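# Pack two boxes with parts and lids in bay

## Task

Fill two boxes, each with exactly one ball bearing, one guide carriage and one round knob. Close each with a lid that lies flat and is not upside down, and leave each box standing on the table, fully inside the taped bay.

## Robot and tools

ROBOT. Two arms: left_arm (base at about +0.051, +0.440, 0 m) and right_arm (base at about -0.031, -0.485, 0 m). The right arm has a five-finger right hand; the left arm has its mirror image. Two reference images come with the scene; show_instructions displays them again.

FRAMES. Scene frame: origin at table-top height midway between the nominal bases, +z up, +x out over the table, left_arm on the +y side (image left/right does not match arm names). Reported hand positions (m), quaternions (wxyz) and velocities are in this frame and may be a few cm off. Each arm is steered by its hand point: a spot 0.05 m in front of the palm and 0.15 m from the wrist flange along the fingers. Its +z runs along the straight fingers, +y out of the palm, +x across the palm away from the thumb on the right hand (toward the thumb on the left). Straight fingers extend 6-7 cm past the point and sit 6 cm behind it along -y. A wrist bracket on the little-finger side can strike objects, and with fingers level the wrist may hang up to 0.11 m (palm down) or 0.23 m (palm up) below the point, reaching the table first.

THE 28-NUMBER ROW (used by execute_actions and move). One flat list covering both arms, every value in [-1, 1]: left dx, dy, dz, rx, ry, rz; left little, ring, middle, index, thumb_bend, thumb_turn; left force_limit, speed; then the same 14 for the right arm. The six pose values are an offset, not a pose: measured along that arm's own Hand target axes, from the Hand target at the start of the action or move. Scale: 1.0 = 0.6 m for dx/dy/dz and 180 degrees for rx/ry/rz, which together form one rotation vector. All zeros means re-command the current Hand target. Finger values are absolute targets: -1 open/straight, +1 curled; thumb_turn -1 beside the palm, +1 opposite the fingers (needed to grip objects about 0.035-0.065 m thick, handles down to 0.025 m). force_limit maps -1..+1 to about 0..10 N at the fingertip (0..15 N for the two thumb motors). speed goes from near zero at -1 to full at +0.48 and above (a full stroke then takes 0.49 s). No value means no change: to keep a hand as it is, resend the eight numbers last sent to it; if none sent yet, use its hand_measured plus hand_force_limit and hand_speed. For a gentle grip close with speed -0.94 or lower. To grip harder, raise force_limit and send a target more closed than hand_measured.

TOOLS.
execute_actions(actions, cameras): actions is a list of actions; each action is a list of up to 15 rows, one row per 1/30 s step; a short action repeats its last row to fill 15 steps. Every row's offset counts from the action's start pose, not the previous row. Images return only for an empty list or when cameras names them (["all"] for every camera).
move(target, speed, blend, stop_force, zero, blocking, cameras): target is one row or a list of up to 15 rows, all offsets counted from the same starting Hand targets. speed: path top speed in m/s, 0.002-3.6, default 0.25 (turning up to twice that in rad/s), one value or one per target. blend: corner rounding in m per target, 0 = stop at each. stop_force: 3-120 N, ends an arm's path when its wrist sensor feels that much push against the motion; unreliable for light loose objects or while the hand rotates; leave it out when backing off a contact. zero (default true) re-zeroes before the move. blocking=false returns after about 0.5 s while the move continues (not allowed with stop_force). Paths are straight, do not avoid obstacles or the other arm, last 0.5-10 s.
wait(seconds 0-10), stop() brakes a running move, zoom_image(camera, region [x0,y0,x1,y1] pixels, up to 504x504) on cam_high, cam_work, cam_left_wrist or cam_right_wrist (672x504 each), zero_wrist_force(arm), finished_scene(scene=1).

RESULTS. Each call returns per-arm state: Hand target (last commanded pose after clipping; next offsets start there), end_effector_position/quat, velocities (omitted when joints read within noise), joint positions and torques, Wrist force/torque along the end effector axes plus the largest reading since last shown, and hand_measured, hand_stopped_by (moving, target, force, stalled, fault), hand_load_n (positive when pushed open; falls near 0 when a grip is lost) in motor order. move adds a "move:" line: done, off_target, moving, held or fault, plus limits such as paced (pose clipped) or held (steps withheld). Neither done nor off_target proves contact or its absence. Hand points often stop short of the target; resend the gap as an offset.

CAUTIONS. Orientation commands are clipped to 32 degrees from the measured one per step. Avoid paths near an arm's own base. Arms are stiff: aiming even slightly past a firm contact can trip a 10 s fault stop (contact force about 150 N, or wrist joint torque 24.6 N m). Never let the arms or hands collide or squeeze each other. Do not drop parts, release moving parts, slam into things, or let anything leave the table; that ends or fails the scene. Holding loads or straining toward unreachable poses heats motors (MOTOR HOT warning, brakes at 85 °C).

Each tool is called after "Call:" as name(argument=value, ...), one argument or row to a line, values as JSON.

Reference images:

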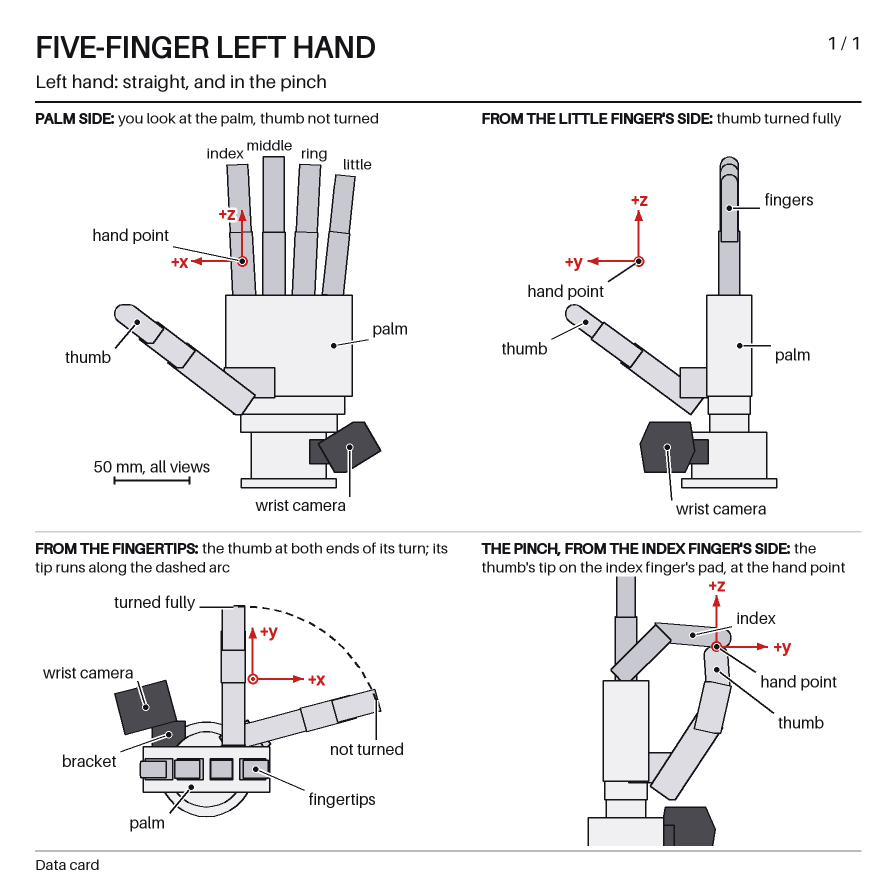

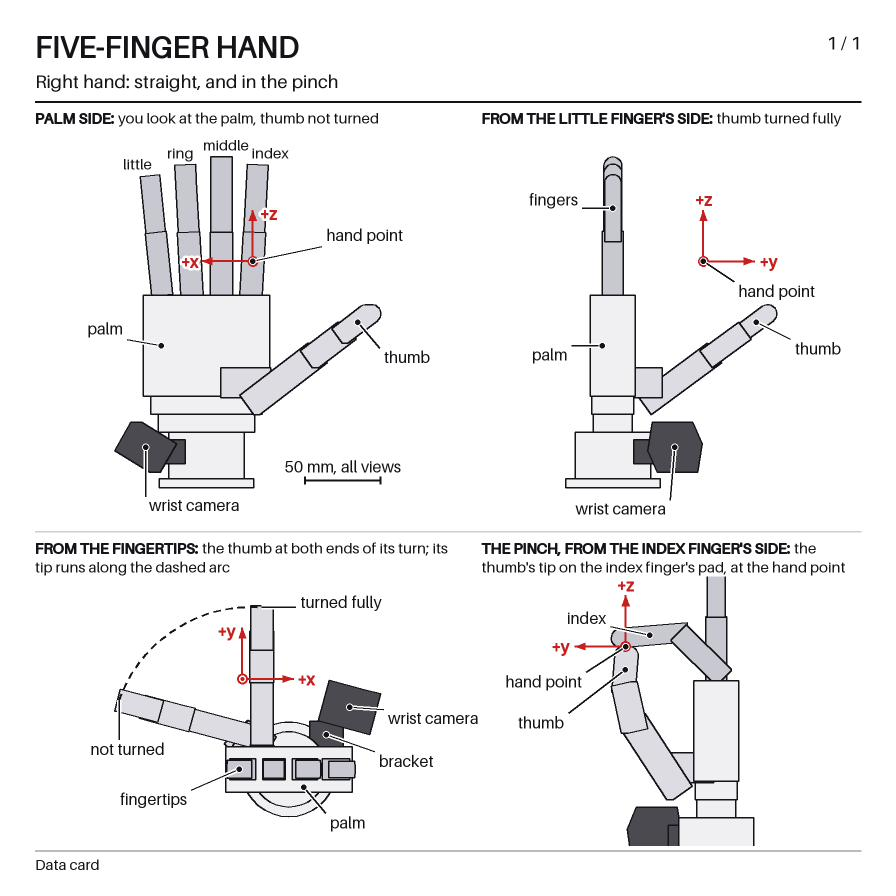

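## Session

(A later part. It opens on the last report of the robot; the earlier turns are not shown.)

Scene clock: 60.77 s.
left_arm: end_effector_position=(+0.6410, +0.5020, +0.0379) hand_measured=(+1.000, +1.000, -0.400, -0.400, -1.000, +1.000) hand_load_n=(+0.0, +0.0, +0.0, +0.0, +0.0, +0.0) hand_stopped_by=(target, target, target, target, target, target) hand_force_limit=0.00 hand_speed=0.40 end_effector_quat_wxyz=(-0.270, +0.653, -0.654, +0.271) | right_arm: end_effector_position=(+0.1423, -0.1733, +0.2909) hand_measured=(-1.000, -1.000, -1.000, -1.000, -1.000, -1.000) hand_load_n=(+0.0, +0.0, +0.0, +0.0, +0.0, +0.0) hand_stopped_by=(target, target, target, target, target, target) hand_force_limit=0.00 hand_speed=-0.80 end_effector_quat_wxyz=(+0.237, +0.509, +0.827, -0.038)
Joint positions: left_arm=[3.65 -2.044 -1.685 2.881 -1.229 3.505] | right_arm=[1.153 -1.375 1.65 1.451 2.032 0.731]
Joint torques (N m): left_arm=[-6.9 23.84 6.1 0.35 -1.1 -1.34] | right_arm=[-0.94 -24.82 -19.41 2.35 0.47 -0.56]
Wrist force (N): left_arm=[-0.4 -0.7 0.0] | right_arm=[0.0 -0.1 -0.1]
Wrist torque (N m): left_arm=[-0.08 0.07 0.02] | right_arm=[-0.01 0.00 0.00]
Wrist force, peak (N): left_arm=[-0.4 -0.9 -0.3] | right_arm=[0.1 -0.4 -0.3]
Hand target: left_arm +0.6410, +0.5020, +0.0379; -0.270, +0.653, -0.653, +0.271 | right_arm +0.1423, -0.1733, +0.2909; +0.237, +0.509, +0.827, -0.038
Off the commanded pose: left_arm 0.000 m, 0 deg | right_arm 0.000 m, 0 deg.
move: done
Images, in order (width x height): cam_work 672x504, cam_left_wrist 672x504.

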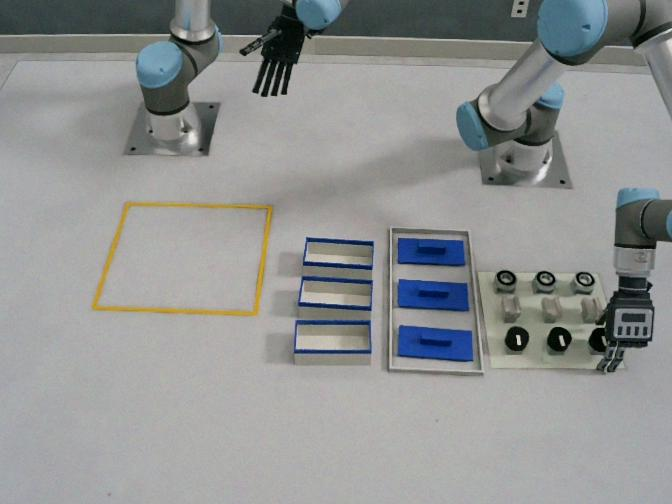

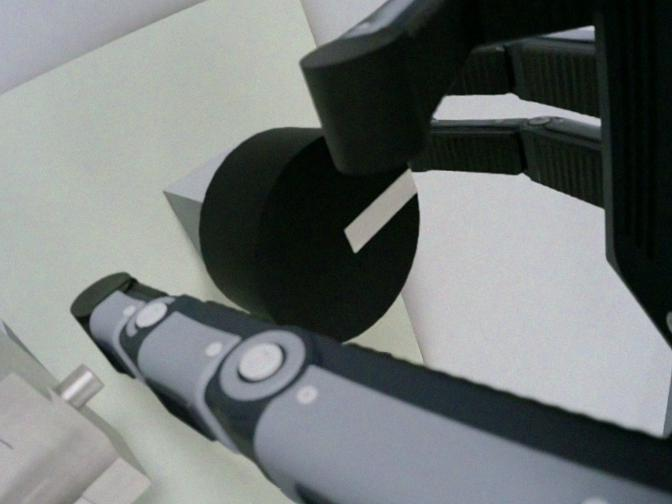

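Call:
execute_actions(
  actions=[
    [[0,0,0,0,0,0,1,1,0.5,0.5,-1,1,-0.2,-0.85,0,0,0,0,0,0,-1,-1,-1,-1,-1,-1,0,-0.8]],
  ],
  cameras=["cam_work","cam_left_wrist"],
)

Call:
zoom_image(
  camera="cam_work",
  region=[572, 260, 672, 380],
)

Scene clock: 63.00 s.
left_arm: end_effector_position=(+0.6411, +0.5020, +0.0379) hand_measured=(+1.000, +1.000, +0.056, +0.112, -1.000, +1.000) hand_load_n=(+0.0, +0.0, +3.5, +6.5, +0.0, +0.0) hand_stopped_by=(target, target, force, force, target, target) hand_force_limit=-0.20 hand_speed=-0.85 end_effector_quat_wxyz=(-0.271, +0.653, -0.653, +0.271) | right_arm: end_effector_position=(+0.1423, -0.1733, +0.2909) hand_measured=(-1.000, -1.000, -1.000, -1.000, -1.000, -1.000) hand_load_n=(+0.0, +0.0, +0.0, +0.0, +0.0, +0.0) hand_stopped_by=(target, target, target, target, target, target) hand_force_limit=0.00 hand_speed=-0.80 end_effector_quat_wxyz=(+0.237, +0.509, +0.827, -0.038)
Joint positions: left_arm=[3.65 -2.044 -1.685 2.881 -1.229 3.505] | right_arm=[1.153 -1.375 1.65 1.451 2.032 0.731]
Joint torques (N m): left_arm=[-5.97 25.94 5.6 -3.4 -0.58 -1.04] | right_arm=[-1.14 -24.6 -19.59 2.41 0.57 -0.78]
Wrist force (N): left_arm=[-0.8 -6.8 5.0] | right_arm=[-0.1 -0.3 -0.2]
Wrist torque (N m): left_arm=[-0.08 0.11 0.03] | right_arm=[-0.04 0.02 -0.02]
Wrist force, peak (N): left_arm=[-0.6 -7.0 5.5] | right_arm=[-0.4 -0.1 -0.4]
Hand target: left_arm +0.6410, +0.5020, +0.0379; -0.270, +0.653, -0.653, +0.271 | right_arm +0.1423, -0.1733, +0.2909; +0.237, +0.509, +0.827, -0.038
Off the commanded pose: left_arm 0.000 m, 0 deg | right_arm 0.000 m, 0 deg.
Images, in order (width x height): cam_work 672x504, cam_left_wrist 672x504.

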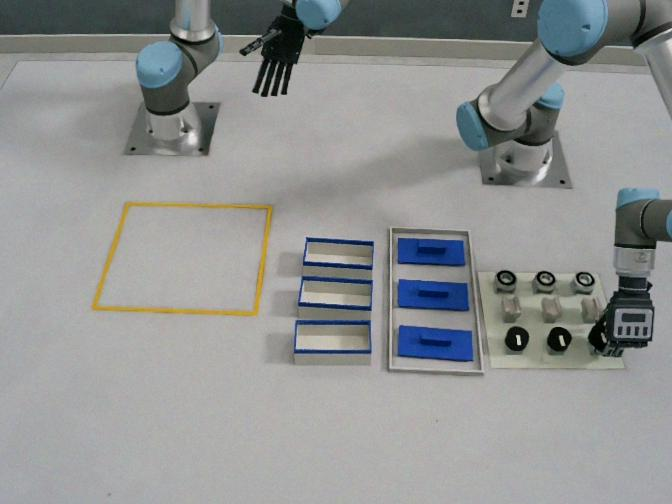

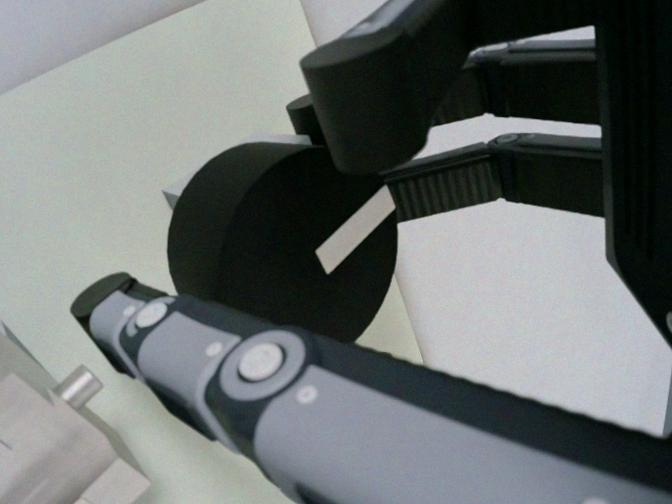

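Scaled by 4.200 from the camera's 672x504 image, which has a finer 960x720 frame.

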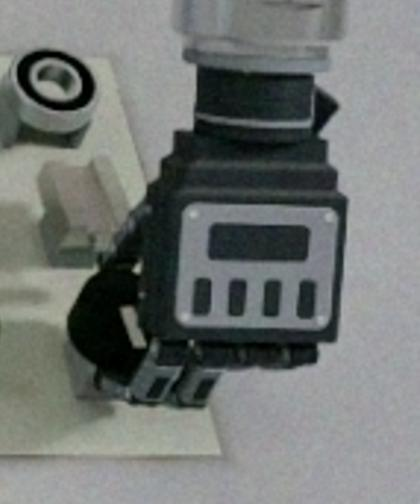

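Call:
execute_actions(
  actions=[
    [[0,0,0,0,0,0,1,1,0.5,0.5,0.0,1,-0.2,-0.85,0,0,0,0,0,0,-1,-1,-1,-1,-1,-1,0,-0.8]],
  ],
  cameras=["cam_work","cam_left_wrist"],
)

Call:
zoom_image(
  camera="cam_work",
  region=[572, 260, 672, 380],
)

Scene clock: 71.77 s.
left_arm: end_effector_position=(+0.6410, +0.5020, +0.0379) hand_measured=(+1.000, +1.000, +0.056, +0.112, -0.854, +1.000) hand_load_n=(+0.0, +0.0, +4.0, +8.0, +6.0, -0.5) hand_stopped_by=(target, target, force, force, force, target) hand_force_limit=-0.20 hand_speed=-0.85 end_effector_quat_wxyz=(-0.270, +0.653, -0.653, +0.271) | right_arm: end_effector_position=(+0.1423, -0.1733, +0.2909) hand_measured=(-1.000, -1.000, -1.000, -1.000, -1.000, -1.000) hand_load_n=(+0.0, +0.0, +0.0, +0.0, +0.0, -0.5) hand_stopped_by=(target, target, target, target, target, target) hand_force_limit=0.00 hand_speed=-0.80 end_effector_quat_wxyz=(+0.237, +0.509, +0.827, -0.038)
Joint positions: left_arm=[3.65 -2.044 -1.685 2.881 -1.229 3.505] | right_arm=[1.153 -1.375 1.65 1.451 2.032 0.731]
Joint torques (N m): left_arm=[1.72 39.02 6.34 -3.46 -0.71 1.19] | right_arm=[-0.87 -24.44 -19.43 2.51 0.82 -0.96]
Wrist force (N): left_arm=[-0.9 -7.0 2.4] | right_arm=[-0.1 -0.2 -0.1]
Wrist torque (N m): left_arm=[-0.13 0.08 0.07] | right_arm=[-0.02 0.03 -0.01]
Wrist force, peak (N): left_arm=[-1.0 -7.2 5.2] | right_arm=[-0.1 -0.3 -0.4]
Hand target: left_arm +0.6410, +0.5020, +0.0379; -0.270, +0.653, -0.653, +0.271 | right_arm +0.1423, -0.1733, +0.2909; +0.237, +0.509, +0.827, -0.038
Off the commanded pose: left_arm 0.000 m, 0 deg | right_arm 0.000 m, 0 deg.
Images, in order (width x height): cam_work 672x504, cam_left_wrist 672x504.

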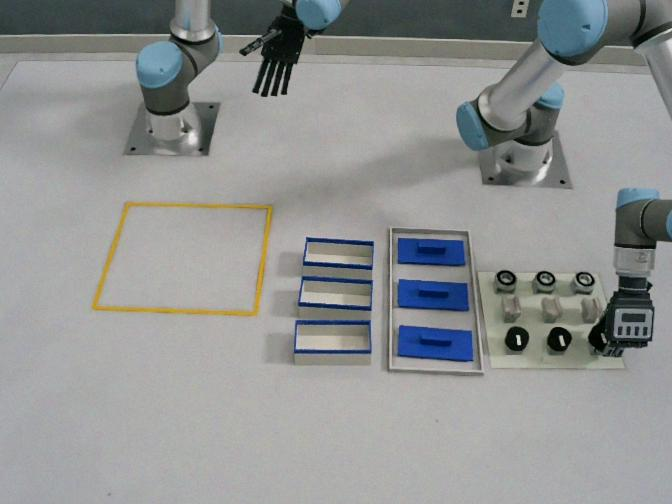

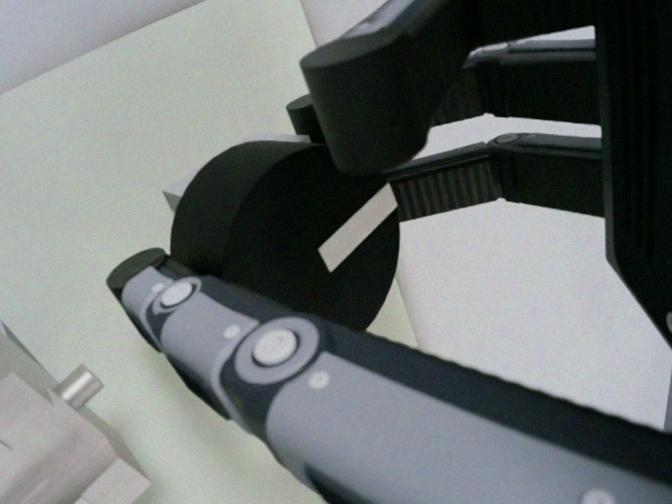

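Scaled by 4.200 from the camera's 672x504 image, which has a finer 960x720 frame.

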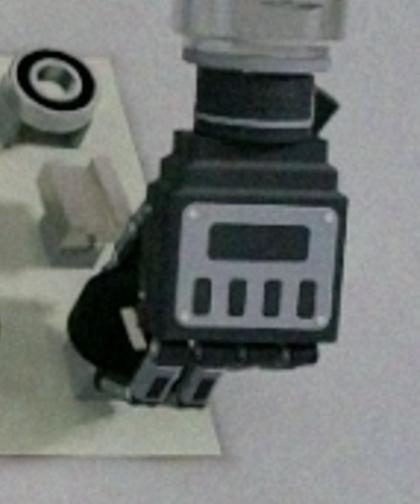

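Call:
move(
  target=[0,-0.0471,-0.0471,0,0,0,1,1,0.5,0.5,0.0,1,-0.2,-0.85,0,0,0,0,0,0,-1,-1,-1,-1,-1,-1,0,-0.8],
  speed=0.05,
  cameras=["cam_work","cam_left_wrist"],
)

Call:
zoom_image(
  camera="cam_work",
  region=[572, 260, 672, 380],
)

Scene clock: 73.50 s.
left_arm: end_effector_position=(+0.6410, +0.5019, +0.0778) hand_measured=(+1.000, +1.000, +0.058, +0.112, -0.854, +1.000) hand_load_n=(+0.0, +0.0, +0.0, +7.0, +6.5, +0.0) hand_stopped_by=(target, target, force, force, force, target) hand_force_limit=-0.20 hand_speed=-0.85 end_effector_quat_wxyz=(-0.270, +0.653, -0.653, +0.271) | right_arm: end_effector_position=(+0.1423, -0.1733, +0.2909) hand_measured=(-1.000, -1.000, -1.000, -1.000, -1.000, -1.000) hand_load_n=(+0.0, +0.0, +0.0, +0.0, +0.0, +0.0) hand_stopped_by=(target, target, target, target, target, target) hand_force_limit=0.00 hand_speed=-0.80 end_effector_quat_wxyz=(+0.237, +0.509, +0.827, -0.038)
Joint positions: left_arm=[3.65 -1.995 -1.642 2.788 -1.229 3.505] | right_arm=[1.153 -1.375 1.65 1.451 2.032 0.731]
Joint torques (N m): left_arm=[1.28 49.05 24.78 -2.09 -0.32 1] | right_arm=[-1.06 -24.06 -20.16 2.63 0.77 -0.49]
Wrist force (N): left_arm=[-0.3 -0.5 0.3] | right_arm=[-0.1 0.0 -0.1]
Wrist torque (N m): left_arm=[-0.09 0.07 0.03] | right_arm=[0.01 0.02 -0.01]
Wrist force, peak (N): left_arm=[-1.0 -7.3 2.3] | right_arm=[-0.1 -0.2 -0.4]
Hand target: left_arm +0.6410, +0.5020, +0.0779; -0.270, +0.653, -0.653, +0.271 | right_arm +0.1423, -0.1733, +0.2909; +0.237, +0.509, +0.827, -0.038
Off the commanded pose: left_arm 0.000 m, 0 deg | right_arm 0.000 m, 0 deg.
move: done
Images, in order (width x height): cam_work 672x504, cam_left_wrist 672x504.

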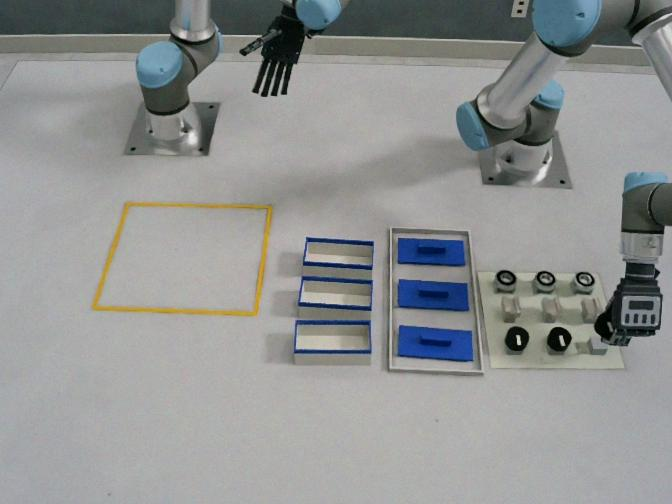

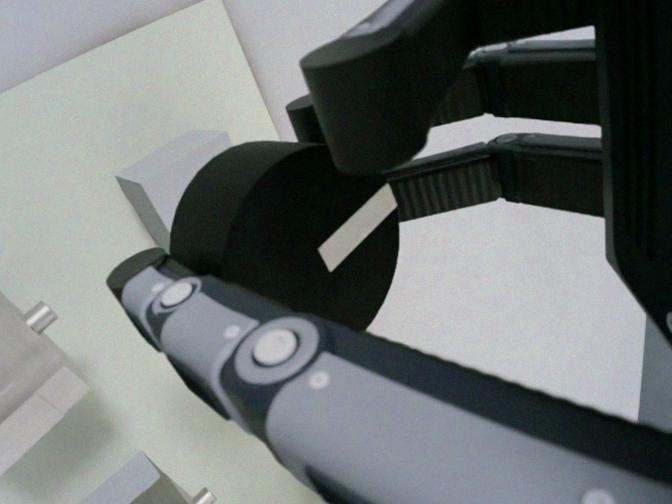

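Scaled by 4.200 from the camera's 672x504 image, which has a finer 960x720 frame.

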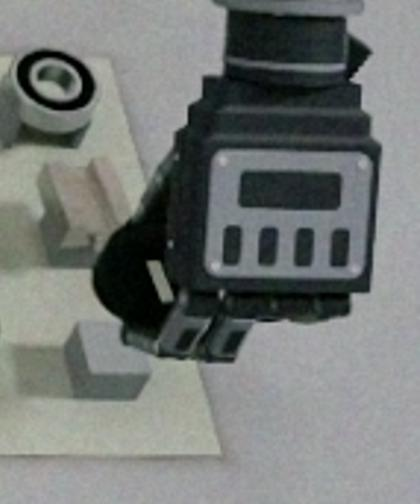

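Call:
move(
  target=[
    [0,-0.0825,-0.0825,0,0,0,1,1,0.5,0.5,0.0,1,-0.2,-0.85,0,0,0,0,0,0,-1,-1,-1,-1,-1,-1,0,-0.8],
    [0.8867,-0.1839,-0.1509,0,0.3536,0.3536,1,1,0.5,0.5,0.0,1,-0.2,-0.85,0,0,0,0,0,0,-1,-1,-1,-1,-1,-1,0,-0.8],
  ],
  speed=[0.2,0.3],
  blend=[0.03,0],
  cameras=["all"],
)

Scene clock: 85.43 s.
left_arm: end_effector_position=(+0.6534, -0.0294, +0.2195) hand_measured=(+1.000, +1.000, +0.058, +0.112, -0.854, +1.000) hand_load_n=(+0.5, +0.0, +0.0, +7.0, +6.5, +0.0) hand_stopped_by=(target, target, force, force, force, target) hand_force_limit=-0.20 hand_speed=-0.85 end_effector_quat_wxyz=(+0.058, -0.014, +0.906, -0.419) | right_arm: end_effector_position=(+0.1423, -0.1733, +0.2909) hand_measured=(-1.000, -1.000, -1.000, -1.000, -1.000, -1.000) hand_load_n=(+0.0, +0.0, +0.0, +0.0, +0.0, +0.0) hand_stopped_by=(target, target, target, target, target, target) hand_force_limit=0.00 hand_speed=-0.80 end_effector_quat_wxyz=(+0.237, +0.509, +0.827, -0.038)
Joint positions: left_arm=[2.871 -2.734 -0.035 1.669 -0.803 4.202] | right_arm=[1.153 -1.375 1.65 1.451 2.032 0.731]
Joint torques (N m): left_arm=[-7.07 46.72 25.07 -0.44 2.14 -1.38] | right_arm=[-1.97 -25.12 -19.92 2.59 0.63 -0.96]
Wrist force (N): left_arm=[0.0 -0.1 0.6] | right_arm=[-0.2 -0.1 -0.1]
Wrist torque (N m): left_arm=[-0.07 0.04 0.04] | right_arm=[-0.01 0.03 -0.02]
Wrist force, peak (N): left_arm=[0.2 -1.1 1.3] | right_arm=[-0.1 -0.5 -0.3]
Hand target: left_arm +0.6546, -0.0300, +0.2200; +0.000, +0.000, +0.924, -0.383 | right_arm +0.1423, -0.1733, +0.2909; +0.237, +0.509, +0.827, -0.038
Off the commanded pose: left_arm 0.001 m, 8 deg | right_arm 0.000 m, 0 deg.
elbow stopped short (left arm): the move would have taken joint 3 (elbow) straighter than the controller allows.
move: off_target (left_arm)

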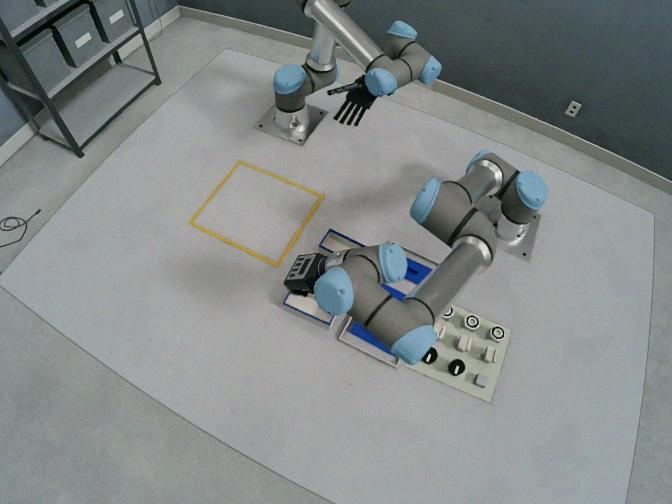

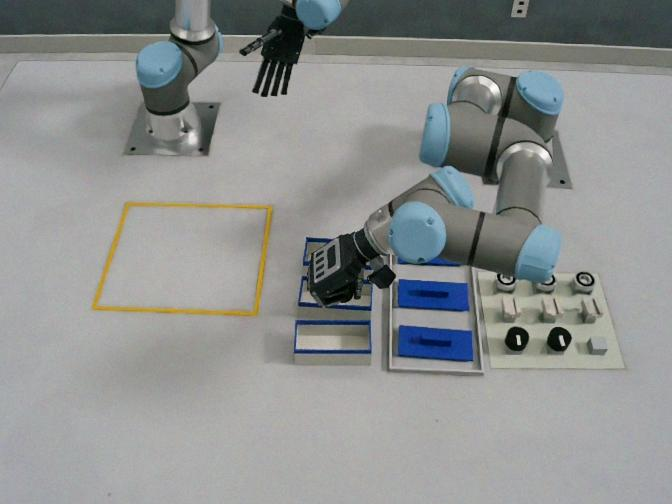

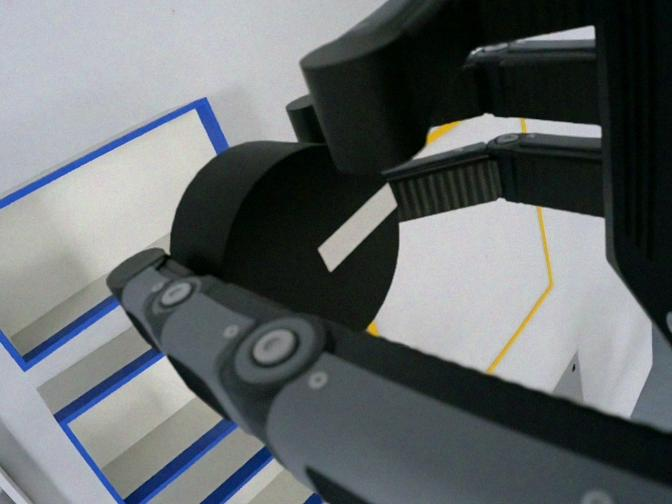

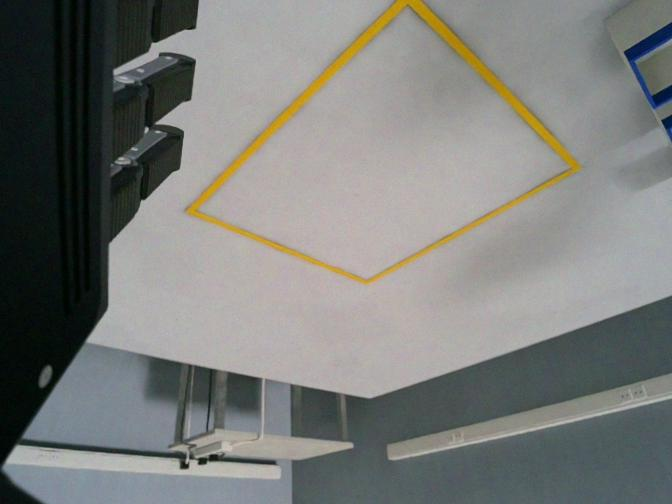

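Call:
move(
  target=[0.3577,0,0.0471,0,0,0,1,1,0.5,0.5,0.0,1,-0.2,-0.85,0,0,0,0,0,0,-1,-1,-1,-1,-1,-1,0,-0.8],
  speed=0.2,
  cameras=["all"],
)

Scene clock: 93.30 s.
left_arm: end_effector_position=(+0.4400, -0.0498, +0.2000) hand_measured=(+1.000, +1.000, +0.058, +0.112, -0.854, +1.000) hand_load_n=(+0.0, +0.0, +0.0, +7.0, +6.5, -0.5) hand_stopped_by=(target, target, force, force, force, target) hand_force_limit=-0.20 hand_speed=-0.85 end_effector_quat_wxyz=(+0.000, +0.000, +0.924, -0.383) | right_arm: end_effector_position=(+0.1423, -0.1733, +0.2909) hand_measured=(-1.000, -1.000, -1.000, -1.000, -1.000, -1.000) hand_load_n=(+0.0, +0.0, +0.0, +0.0, -0.5, +0.0) hand_stopped_by=(target, target, target, target, target, target) hand_force_limit=0.00 hand_speed=-0.80 end_effector_quat_wxyz=(+0.237, +0.509, +0.827, -0.038)
Joint positions: left_arm=[2.699 -2.16 -1.125 2.129 -0.883 4.106] | right_arm=[1.153 -1.375 1.65 1.451 2.032 0.731]
Joint torques (N m): left_arm=[-7.84 57.89 9.16 -0.84 -0.37 -1.41] | right_arm=[-2.12 -24.95 -20.28 2.56 0.63 -0.88]
Wrist force (N): left_arm=[-0.4 -0.3 0.6] | right_arm=[-0.1 0.0 0.0]
Wrist torque (N m): left_arm=[-0.08 0.09 0.02] | right_arm=[0.00 0.01 -0.01]
Wrist force, peak (N): left_arm=[1.1 -0.4 0.8] | right_arm=[0.3 -0.2 -0.5]
Hand target: left_arm +0.4400, -0.0498, +0.2000; +0.000, +0.000, +0.924, -0.383 | right_arm +0.1423, -0.1733, +0.2909; +0.237, +0.509, +0.827, -0.038
Off the commanded pose: left_arm 0.000 m, 0 deg | right_arm 0.000 m, 0 deg.
move: done

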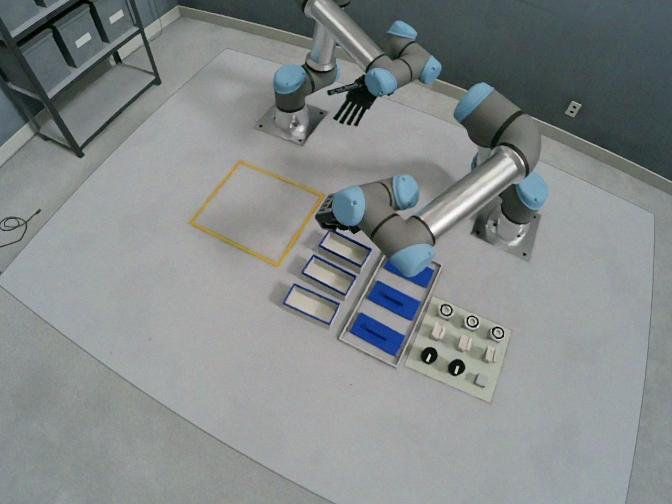

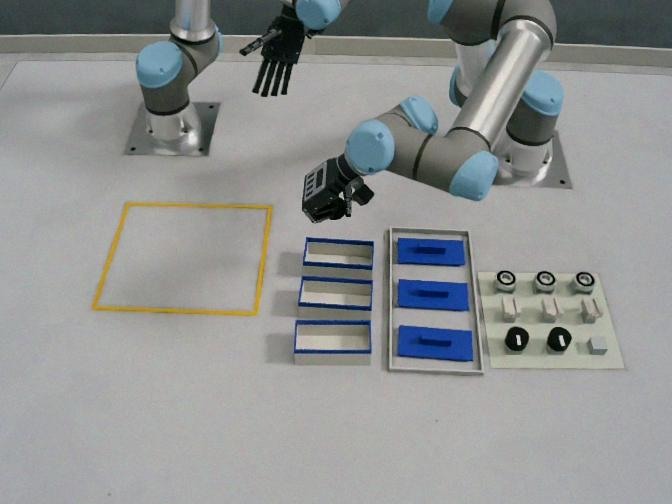

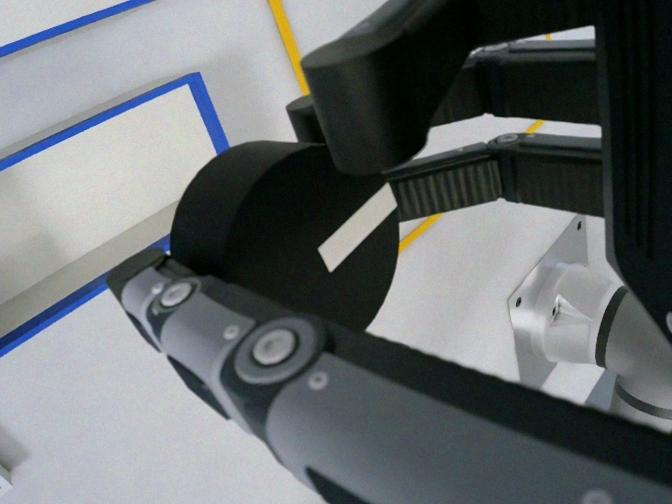

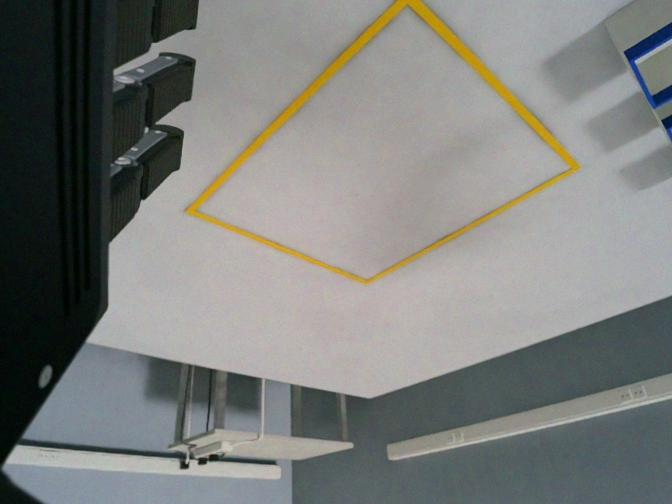

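Call:
move(
  target=[0.0225,0.1532,0.1532,0,0,0,-1,-1,0.5,0.5,0.0,1,-0.2,-0.85,0,0,0,0,0,0,-1,-1,-1,-1,-1,-1,0,-0.8],
  speed=0.15,
  cameras=["cam_work","cam_left_wrist","cam_high"],
)

Call:
zoom_image(
  camera="cam_work",
  region=[280, 160, 420, 300],
)

Scene clock: 107.10 s.
left_arm: end_effector_position=(+0.4265, -0.0498, +0.0700) hand_measured=(-1.000, +0.110, +0.058, +0.112, -0.854, +1.000) hand_load_n=(+0.0, -16.0, +0.0, +7.0, +6.5, -0.5) hand_stopped_by=(target, stalled, force, force, force, target) hand_force_limit=-0.20 hand_speed=-0.85 end_effector_quat_wxyz=(+0.000, +0.000, +0.924, -0.383) | right_arm: end_effector_position=(+0.1423, -0.1733, +0.2909) hand_measured=(-1.000, -1.000, -1.000, -1.000, -1.000, -1.000) hand_load_n=(+0.0, +0.0, +0.0, +0.0, +0.0, +0.0) hand_stopped_by=(target, target, target, target, target, target) hand_force_limit=0.00 hand_speed=-0.80 end_effector_quat_wxyz=(+0.237, +0.509, +0.827, -0.038)
Joint positions: left_arm=[2.688 -2.227 -1.359 2.439 -0.888 4.092] | right_arm=[1.153 -1.375 1.65 1.451 2.032 0.731]
Joint torques (N m): left_arm=[-7.19 32.01 6.34 -0.52 -0.36 -1.35] | right_arm=[-1.41 -25.24 -19.83 2.61 0.86 -0.99]
Wrist force (N): left_arm=[-0.6 -9.1 -11.8] | right_arm=[0.0 -0.2 0.0]
Wrist torque (N m): left_arm=[-0.29 -0.51 0.41] | right_arm=[-0.03 -0.01 0.00]
Wrist force, peak (N): left_arm=[-0.9 -9.1 -12.5] | right_arm=[0.3 -0.3 -0.5]
Hand target: left_arm +0.4265, -0.0498, +0.0700; +0.000, +0.000, +0.924, -0.383 | right_arm +0.1423, -0.1733, +0.2909; +0.237, +0.509, +0.827, -0.038
Off the commanded pose: left_arm 0.000 m, 0 deg | right_arm 0.000 m, 0 deg.
move: done
Images, in order (width x height): cam_high 672x504, cam_work 672x504, cam_left_wrist 672x504.

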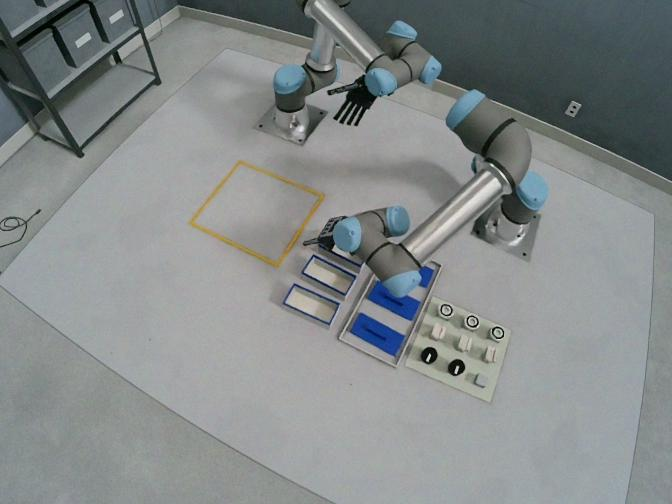

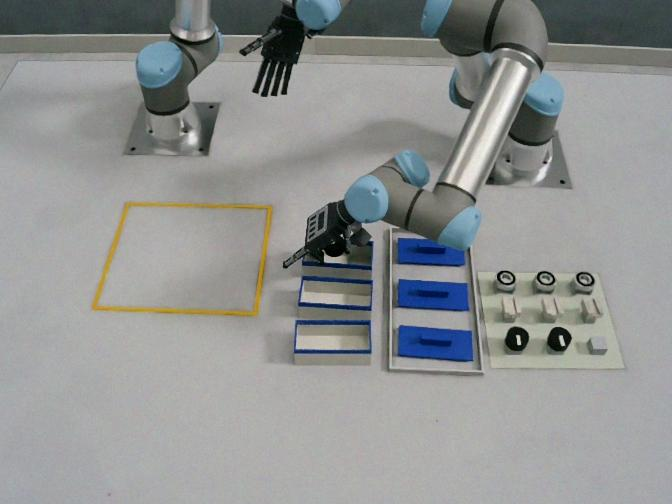

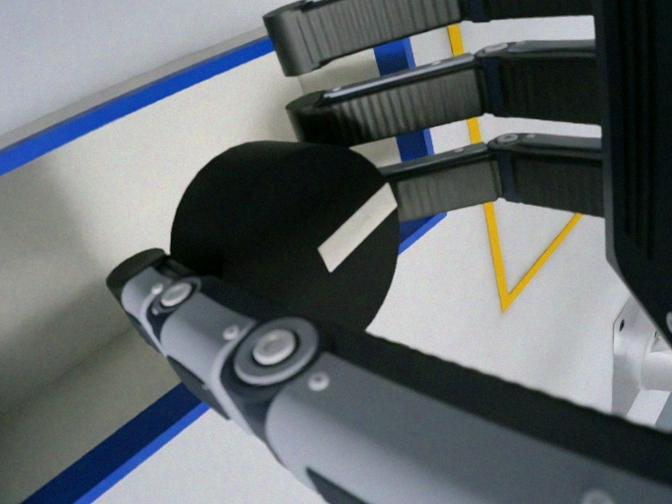

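Scaled by 3.600 from the camera's 672x504 image, which has a finer 960x720 frame.

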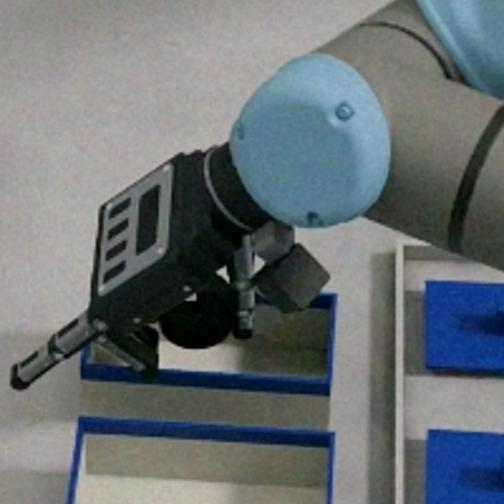

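Call:
move(
  target=[0,-0.0943,-0.0943,0,0,0,-1,-1,0.5,0.5,0.0,1,-0.2,-0.85,0,0,0,0,0,0,-1,-1,-1,-1,-1,-1,0,-0.8],
  speed=0.1,
  cameras=["cam_work","cam_left_wrist"],
)

Scene clock: 108.87 s.
left_arm: end_effector_position=(+0.4265, -0.0498, +0.1500) hand_measured=(-1.000, +0.110, +0.058, +0.112, -0.854, +1.000) hand_load_n=(-0.5, +0.0, +0.0, +7.0, +6.5, -0.5) hand_stopped_by=(target, stalled, force, force, force, target) hand_force_limit=-0.20 hand_speed=-0.85 end_effector_quat_wxyz=(+0.000, +0.000, +0.924, -0.383) | right_arm: end_effector_position=(+0.1423, -0.1733, +0.2909) hand_measured=(-1.000, -1.000, -1.000, -1.000, -1.000, -1.000) hand_load_n=(+0.0, -0.5, +0.0, +0.0, +0.0, +0.0) hand_stopped_by=(target, target, target, target, target, target) hand_force_limit=0.00 hand_speed=-0.80 end_effector_quat_wxyz=(+0.237, +0.509, +0.827, -0.038)
Joint positions: left_arm=[2.688 -2.159 -1.255 2.267 -0.888 4.092] | right_arm=[1.153 -1.375 1.65 1.451 2.032 0.731]
Joint torques (N m): left_arm=[6.91 55.83 24.45 -2.96 1.54 1.39] | right_arm=[-1.08 -25.18 -21.56 2.43 0.53 -1.17]
Wrist force (N): left_arm=[-0.1 -0.5 0.9] | right_arm=[-0.1 -0.4 -0.4]
Wrist torque (N m): left_arm=[-0.15 0.05 0.00] | right_arm=[-0.04 0.02 -0.02]
Wrist force, peak (N): left_arm=[-0.5 -9.1 -12.1] | right_arm=[0.2 -0.3 -0.4]
Hand target: left_arm +0.4265, -0.0498, +0.1500; +0.000, +0.000, +0.924, -0.383 | right_arm +0.1423, -0.1733, +0.2909; +0.237, +0.509, +0.827, -0.038
Off the commanded pose: left_arm 0.000 m, 0 deg | right_arm 0.000 m, 0 deg.
move: done
Images, in order (width x height): cam_work 672x504, cam_left_wrist 672x504.

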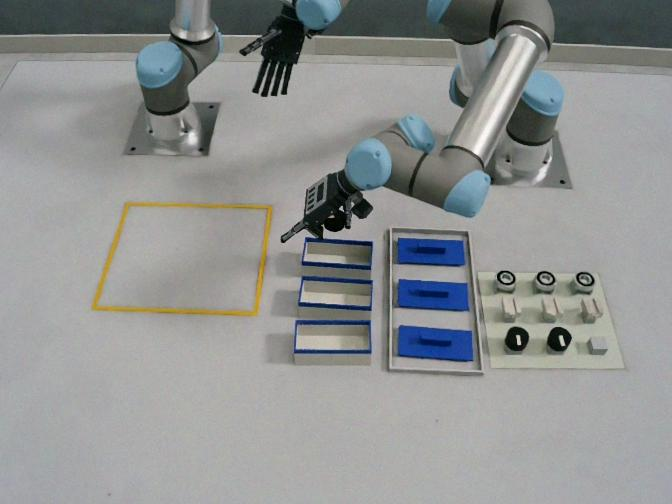

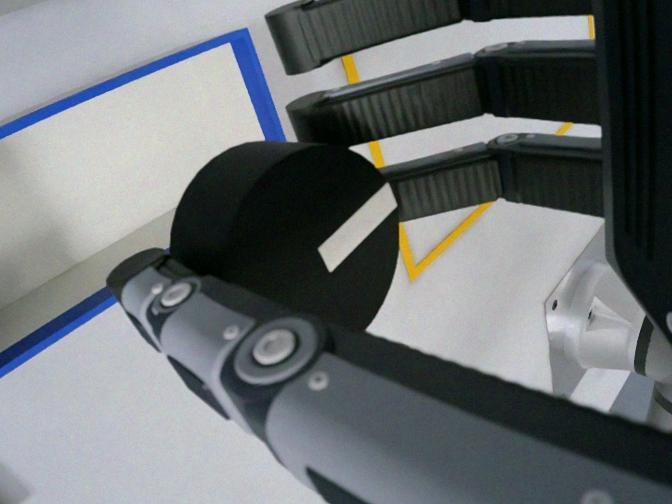

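Call:
execute_actions(
  actions=[
    [[0,0,0,0,0,0,-1,-0.99,0.5,0.5,0.0,1,-0.2,0.2,0,0,0,0,0,0,-1,-1,-1,-1,-1,-1,0,-0.8]],
  ],
  cameras=["cam_work","cam_left_wrist"],
)

Scene clock: 109.83 s.
left_arm: end_effector_position=(+0.4265, -0.0498, +0.1500) hand_measured=(-1.000, -0.990, +0.058, +0.112, -0.854, +1.000) hand_load_n=(+0.0, +0.0, +0.0, +7.0, +6.5, -0.5) hand_stopped_by=(target, target, force, force, force, target) hand_force_limit=-0.20 hand_speed=0.20 end_effector_quat_wxyz=(+0.000, +0.000, +0.924, -0.383) | right_arm: end_effector_position=(+0.1423, -0.1733, +0.2909) hand_measured=(-1.000, -1.000, -1.000, -1.000, -1.000, -1.000) hand_load_n=(+0.0, +0.0, +0.0, +0.0, +0.0, +0.5) hand_stopped_by=(target, target, target, target, target, target) hand_force_limit=0.00 hand_speed=-0.80 end_effector_quat_wxyz=(+0.237, +0.509, +0.827, -0.038)
Joint positions: left_arm=[2.688 -2.159 -1.255 2.267 -0.888 4.092] | right_arm=[1.153 -1.375 1.65 1.451 2.032 0.731]
Joint torques (N m): left_arm=[8.61 56.5 26.21 -3.03 2.48 1.44] | right_arm=[-0.81 -26.68 -20.6 2.47 0.82 -1.18]
Wrist force (N): left_arm=[-0.2 -0.4 0.6] | right_arm=[0.0 -0.3 0.1]
Wrist torque (N m): left_arm=[-0.11 0.05 -0.02] | right_arm=[-0.05 0.00 -0.01]
Wrist force, peak (N): left_arm=[0.3 -0.7 0.9] | right_arm=[0.3 -0.2 -0.4]
Hand target: left_arm +0.4265, -0.0498, +0.1500; +0.000, +0.000, +0.924, -0.383 | right_arm +0.1423, -0.1733, +0.2909; +0.237, +0.509, +0.827, -0.038
Off the commanded pose: left_arm 0.000 m, 0 deg | right_arm 0.000 m, 0 deg.
Images, in order (width x height): cam_work 672x504, cam_left_wrist 672x504.

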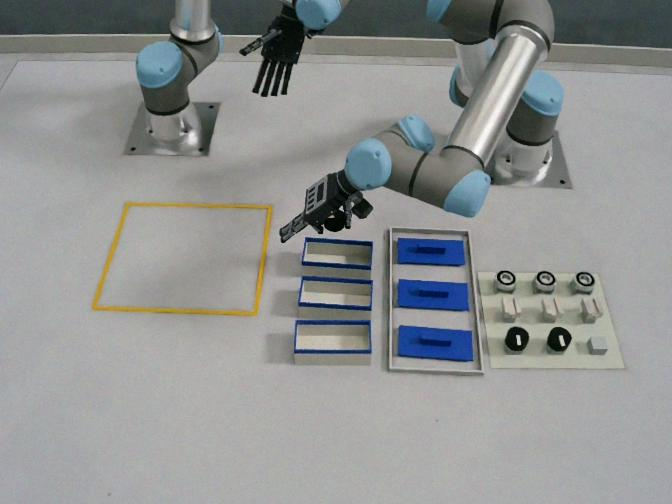

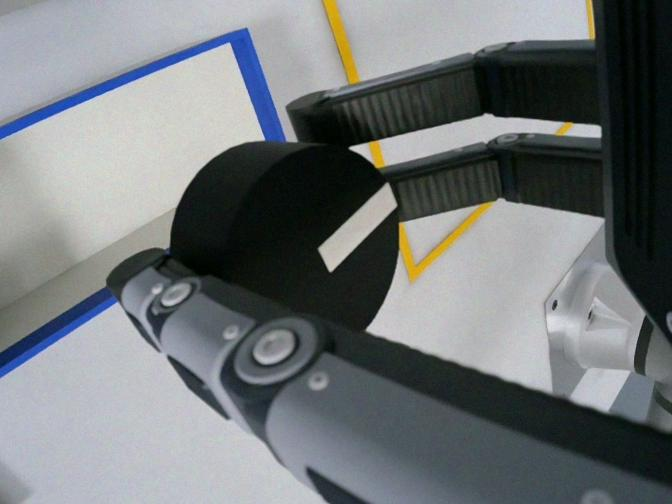

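Call:
move(
  target=[0,0.1179,0.1179,0,0,0,-1,-0.99,0.5,0.5,0.0,1,-0.2,0.2,0,0,0,0,0,0,-1,-1,-1,-1,-1,-1,0,-0.8],
  speed=0.06,
  stop_force=5,
  cameras=["cam_work","cam_left_wrist"],
)

Call:
zoom_image(
  camera="cam_work",
  region=[280, 180, 400, 300],
)

Scene clock: 112.97 s.
left_arm: end_effector_position=(+0.4265, -0.0498, +0.0500) hand_measured=(-1.000, -0.990, +0.058, +0.112, -0.854, +1.000) hand_load_n=(+0.0, +0.0, +0.0, +7.0, +6.5, -0.5) hand_stopped_by=(target, target, force, force, force, target) hand_force_limit=-0.20 hand_speed=0.20 end_effector_quat_wxyz=(+0.000, +0.000, +0.924, -0.383) | right_arm: end_effector_position=(+0.1423, -0.1733, +0.2909) hand_measured=(-1.000, -1.000, -1.000, -1.000, -1.000, -1.000) hand_load_n=(+0.0, +0.0, +0.0, +0.0, +0.0, +0.0) hand_stopped_by=(target, target, target, target, target, target) hand_force_limit=0.00 hand_speed=-0.80 end_effector_quat_wxyz=(+0.237, +0.509, +0.827, -0.038)
Joint positions: left_arm=[2.688 -2.249 -1.378 2.48 -0.888 4.092] | right_arm=[1.153 -1.375 1.65 1.451 2.032 0.731]
Joint torques (N m): left_arm=[-4.78 32.74 6.05 -0.5 0.72 -1.18] | right_arm=[-2.75 -24.89 -19.52 2.59 0.57 -1.07]
Wrist force (N): left_arm=[-0.2 -0.2 0.4] | right_arm=[0.2 -0.2 -0.2]
Wrist torque (N m): left_arm=[-0.08 0.06 -0.03] | right_arm=[-0.01 -0.02 0.00]
Wrist force, peak (N): left_arm=[0.2 -1.1 0.6] | right_arm=[-0.3 -0.3 -0.3]
Hand target: left_arm +0.4265, -0.0498, +0.0500; +0.000, +0.000, +0.924, -0.383 | right_arm +0.1423, -0.1733, +0.2909; +0.237, +0.509, +0.827, -0.038
Off the commanded pose: left_arm 0.000 m, 0 deg | right_arm 0.000 m, 0 deg.
move: done
Images, in order (width x height): cam_work 672x504, cam_left_wrist 672x504.

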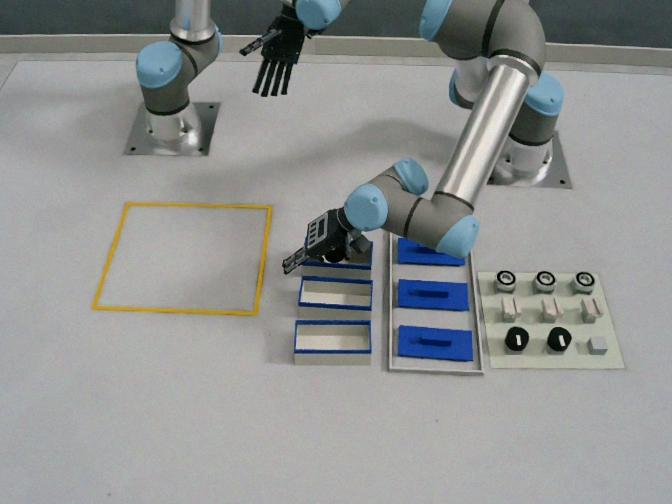

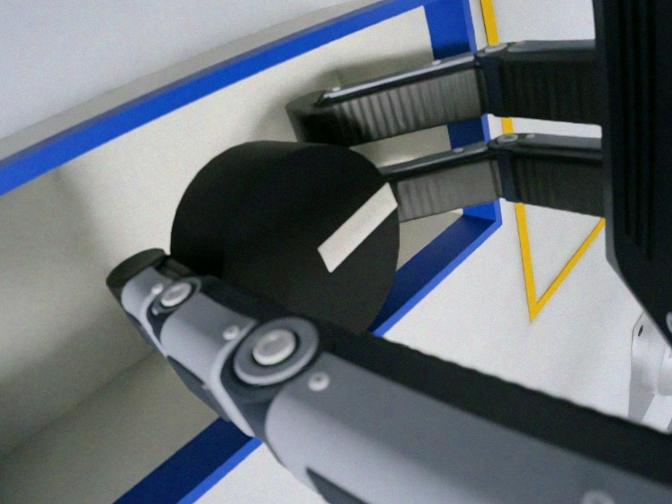

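Scaled by 4.200 from the camera's 672x504 image, which has a finer 960x720 frame.

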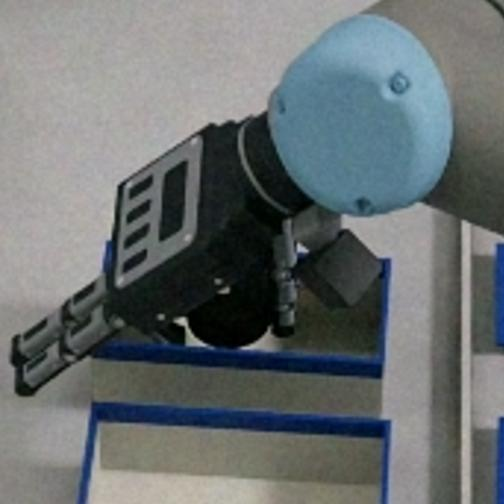

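Call:
zoom_image(
  camera="cam_work",
  region=[280, 220, 480, 380],
)

Scaled by 2.520 from the camera's 672x504 image, which has a finer 960x720 frame.

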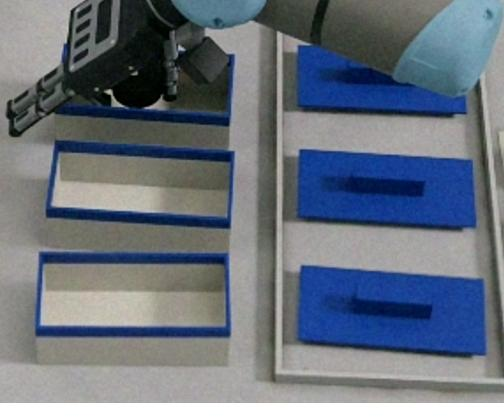

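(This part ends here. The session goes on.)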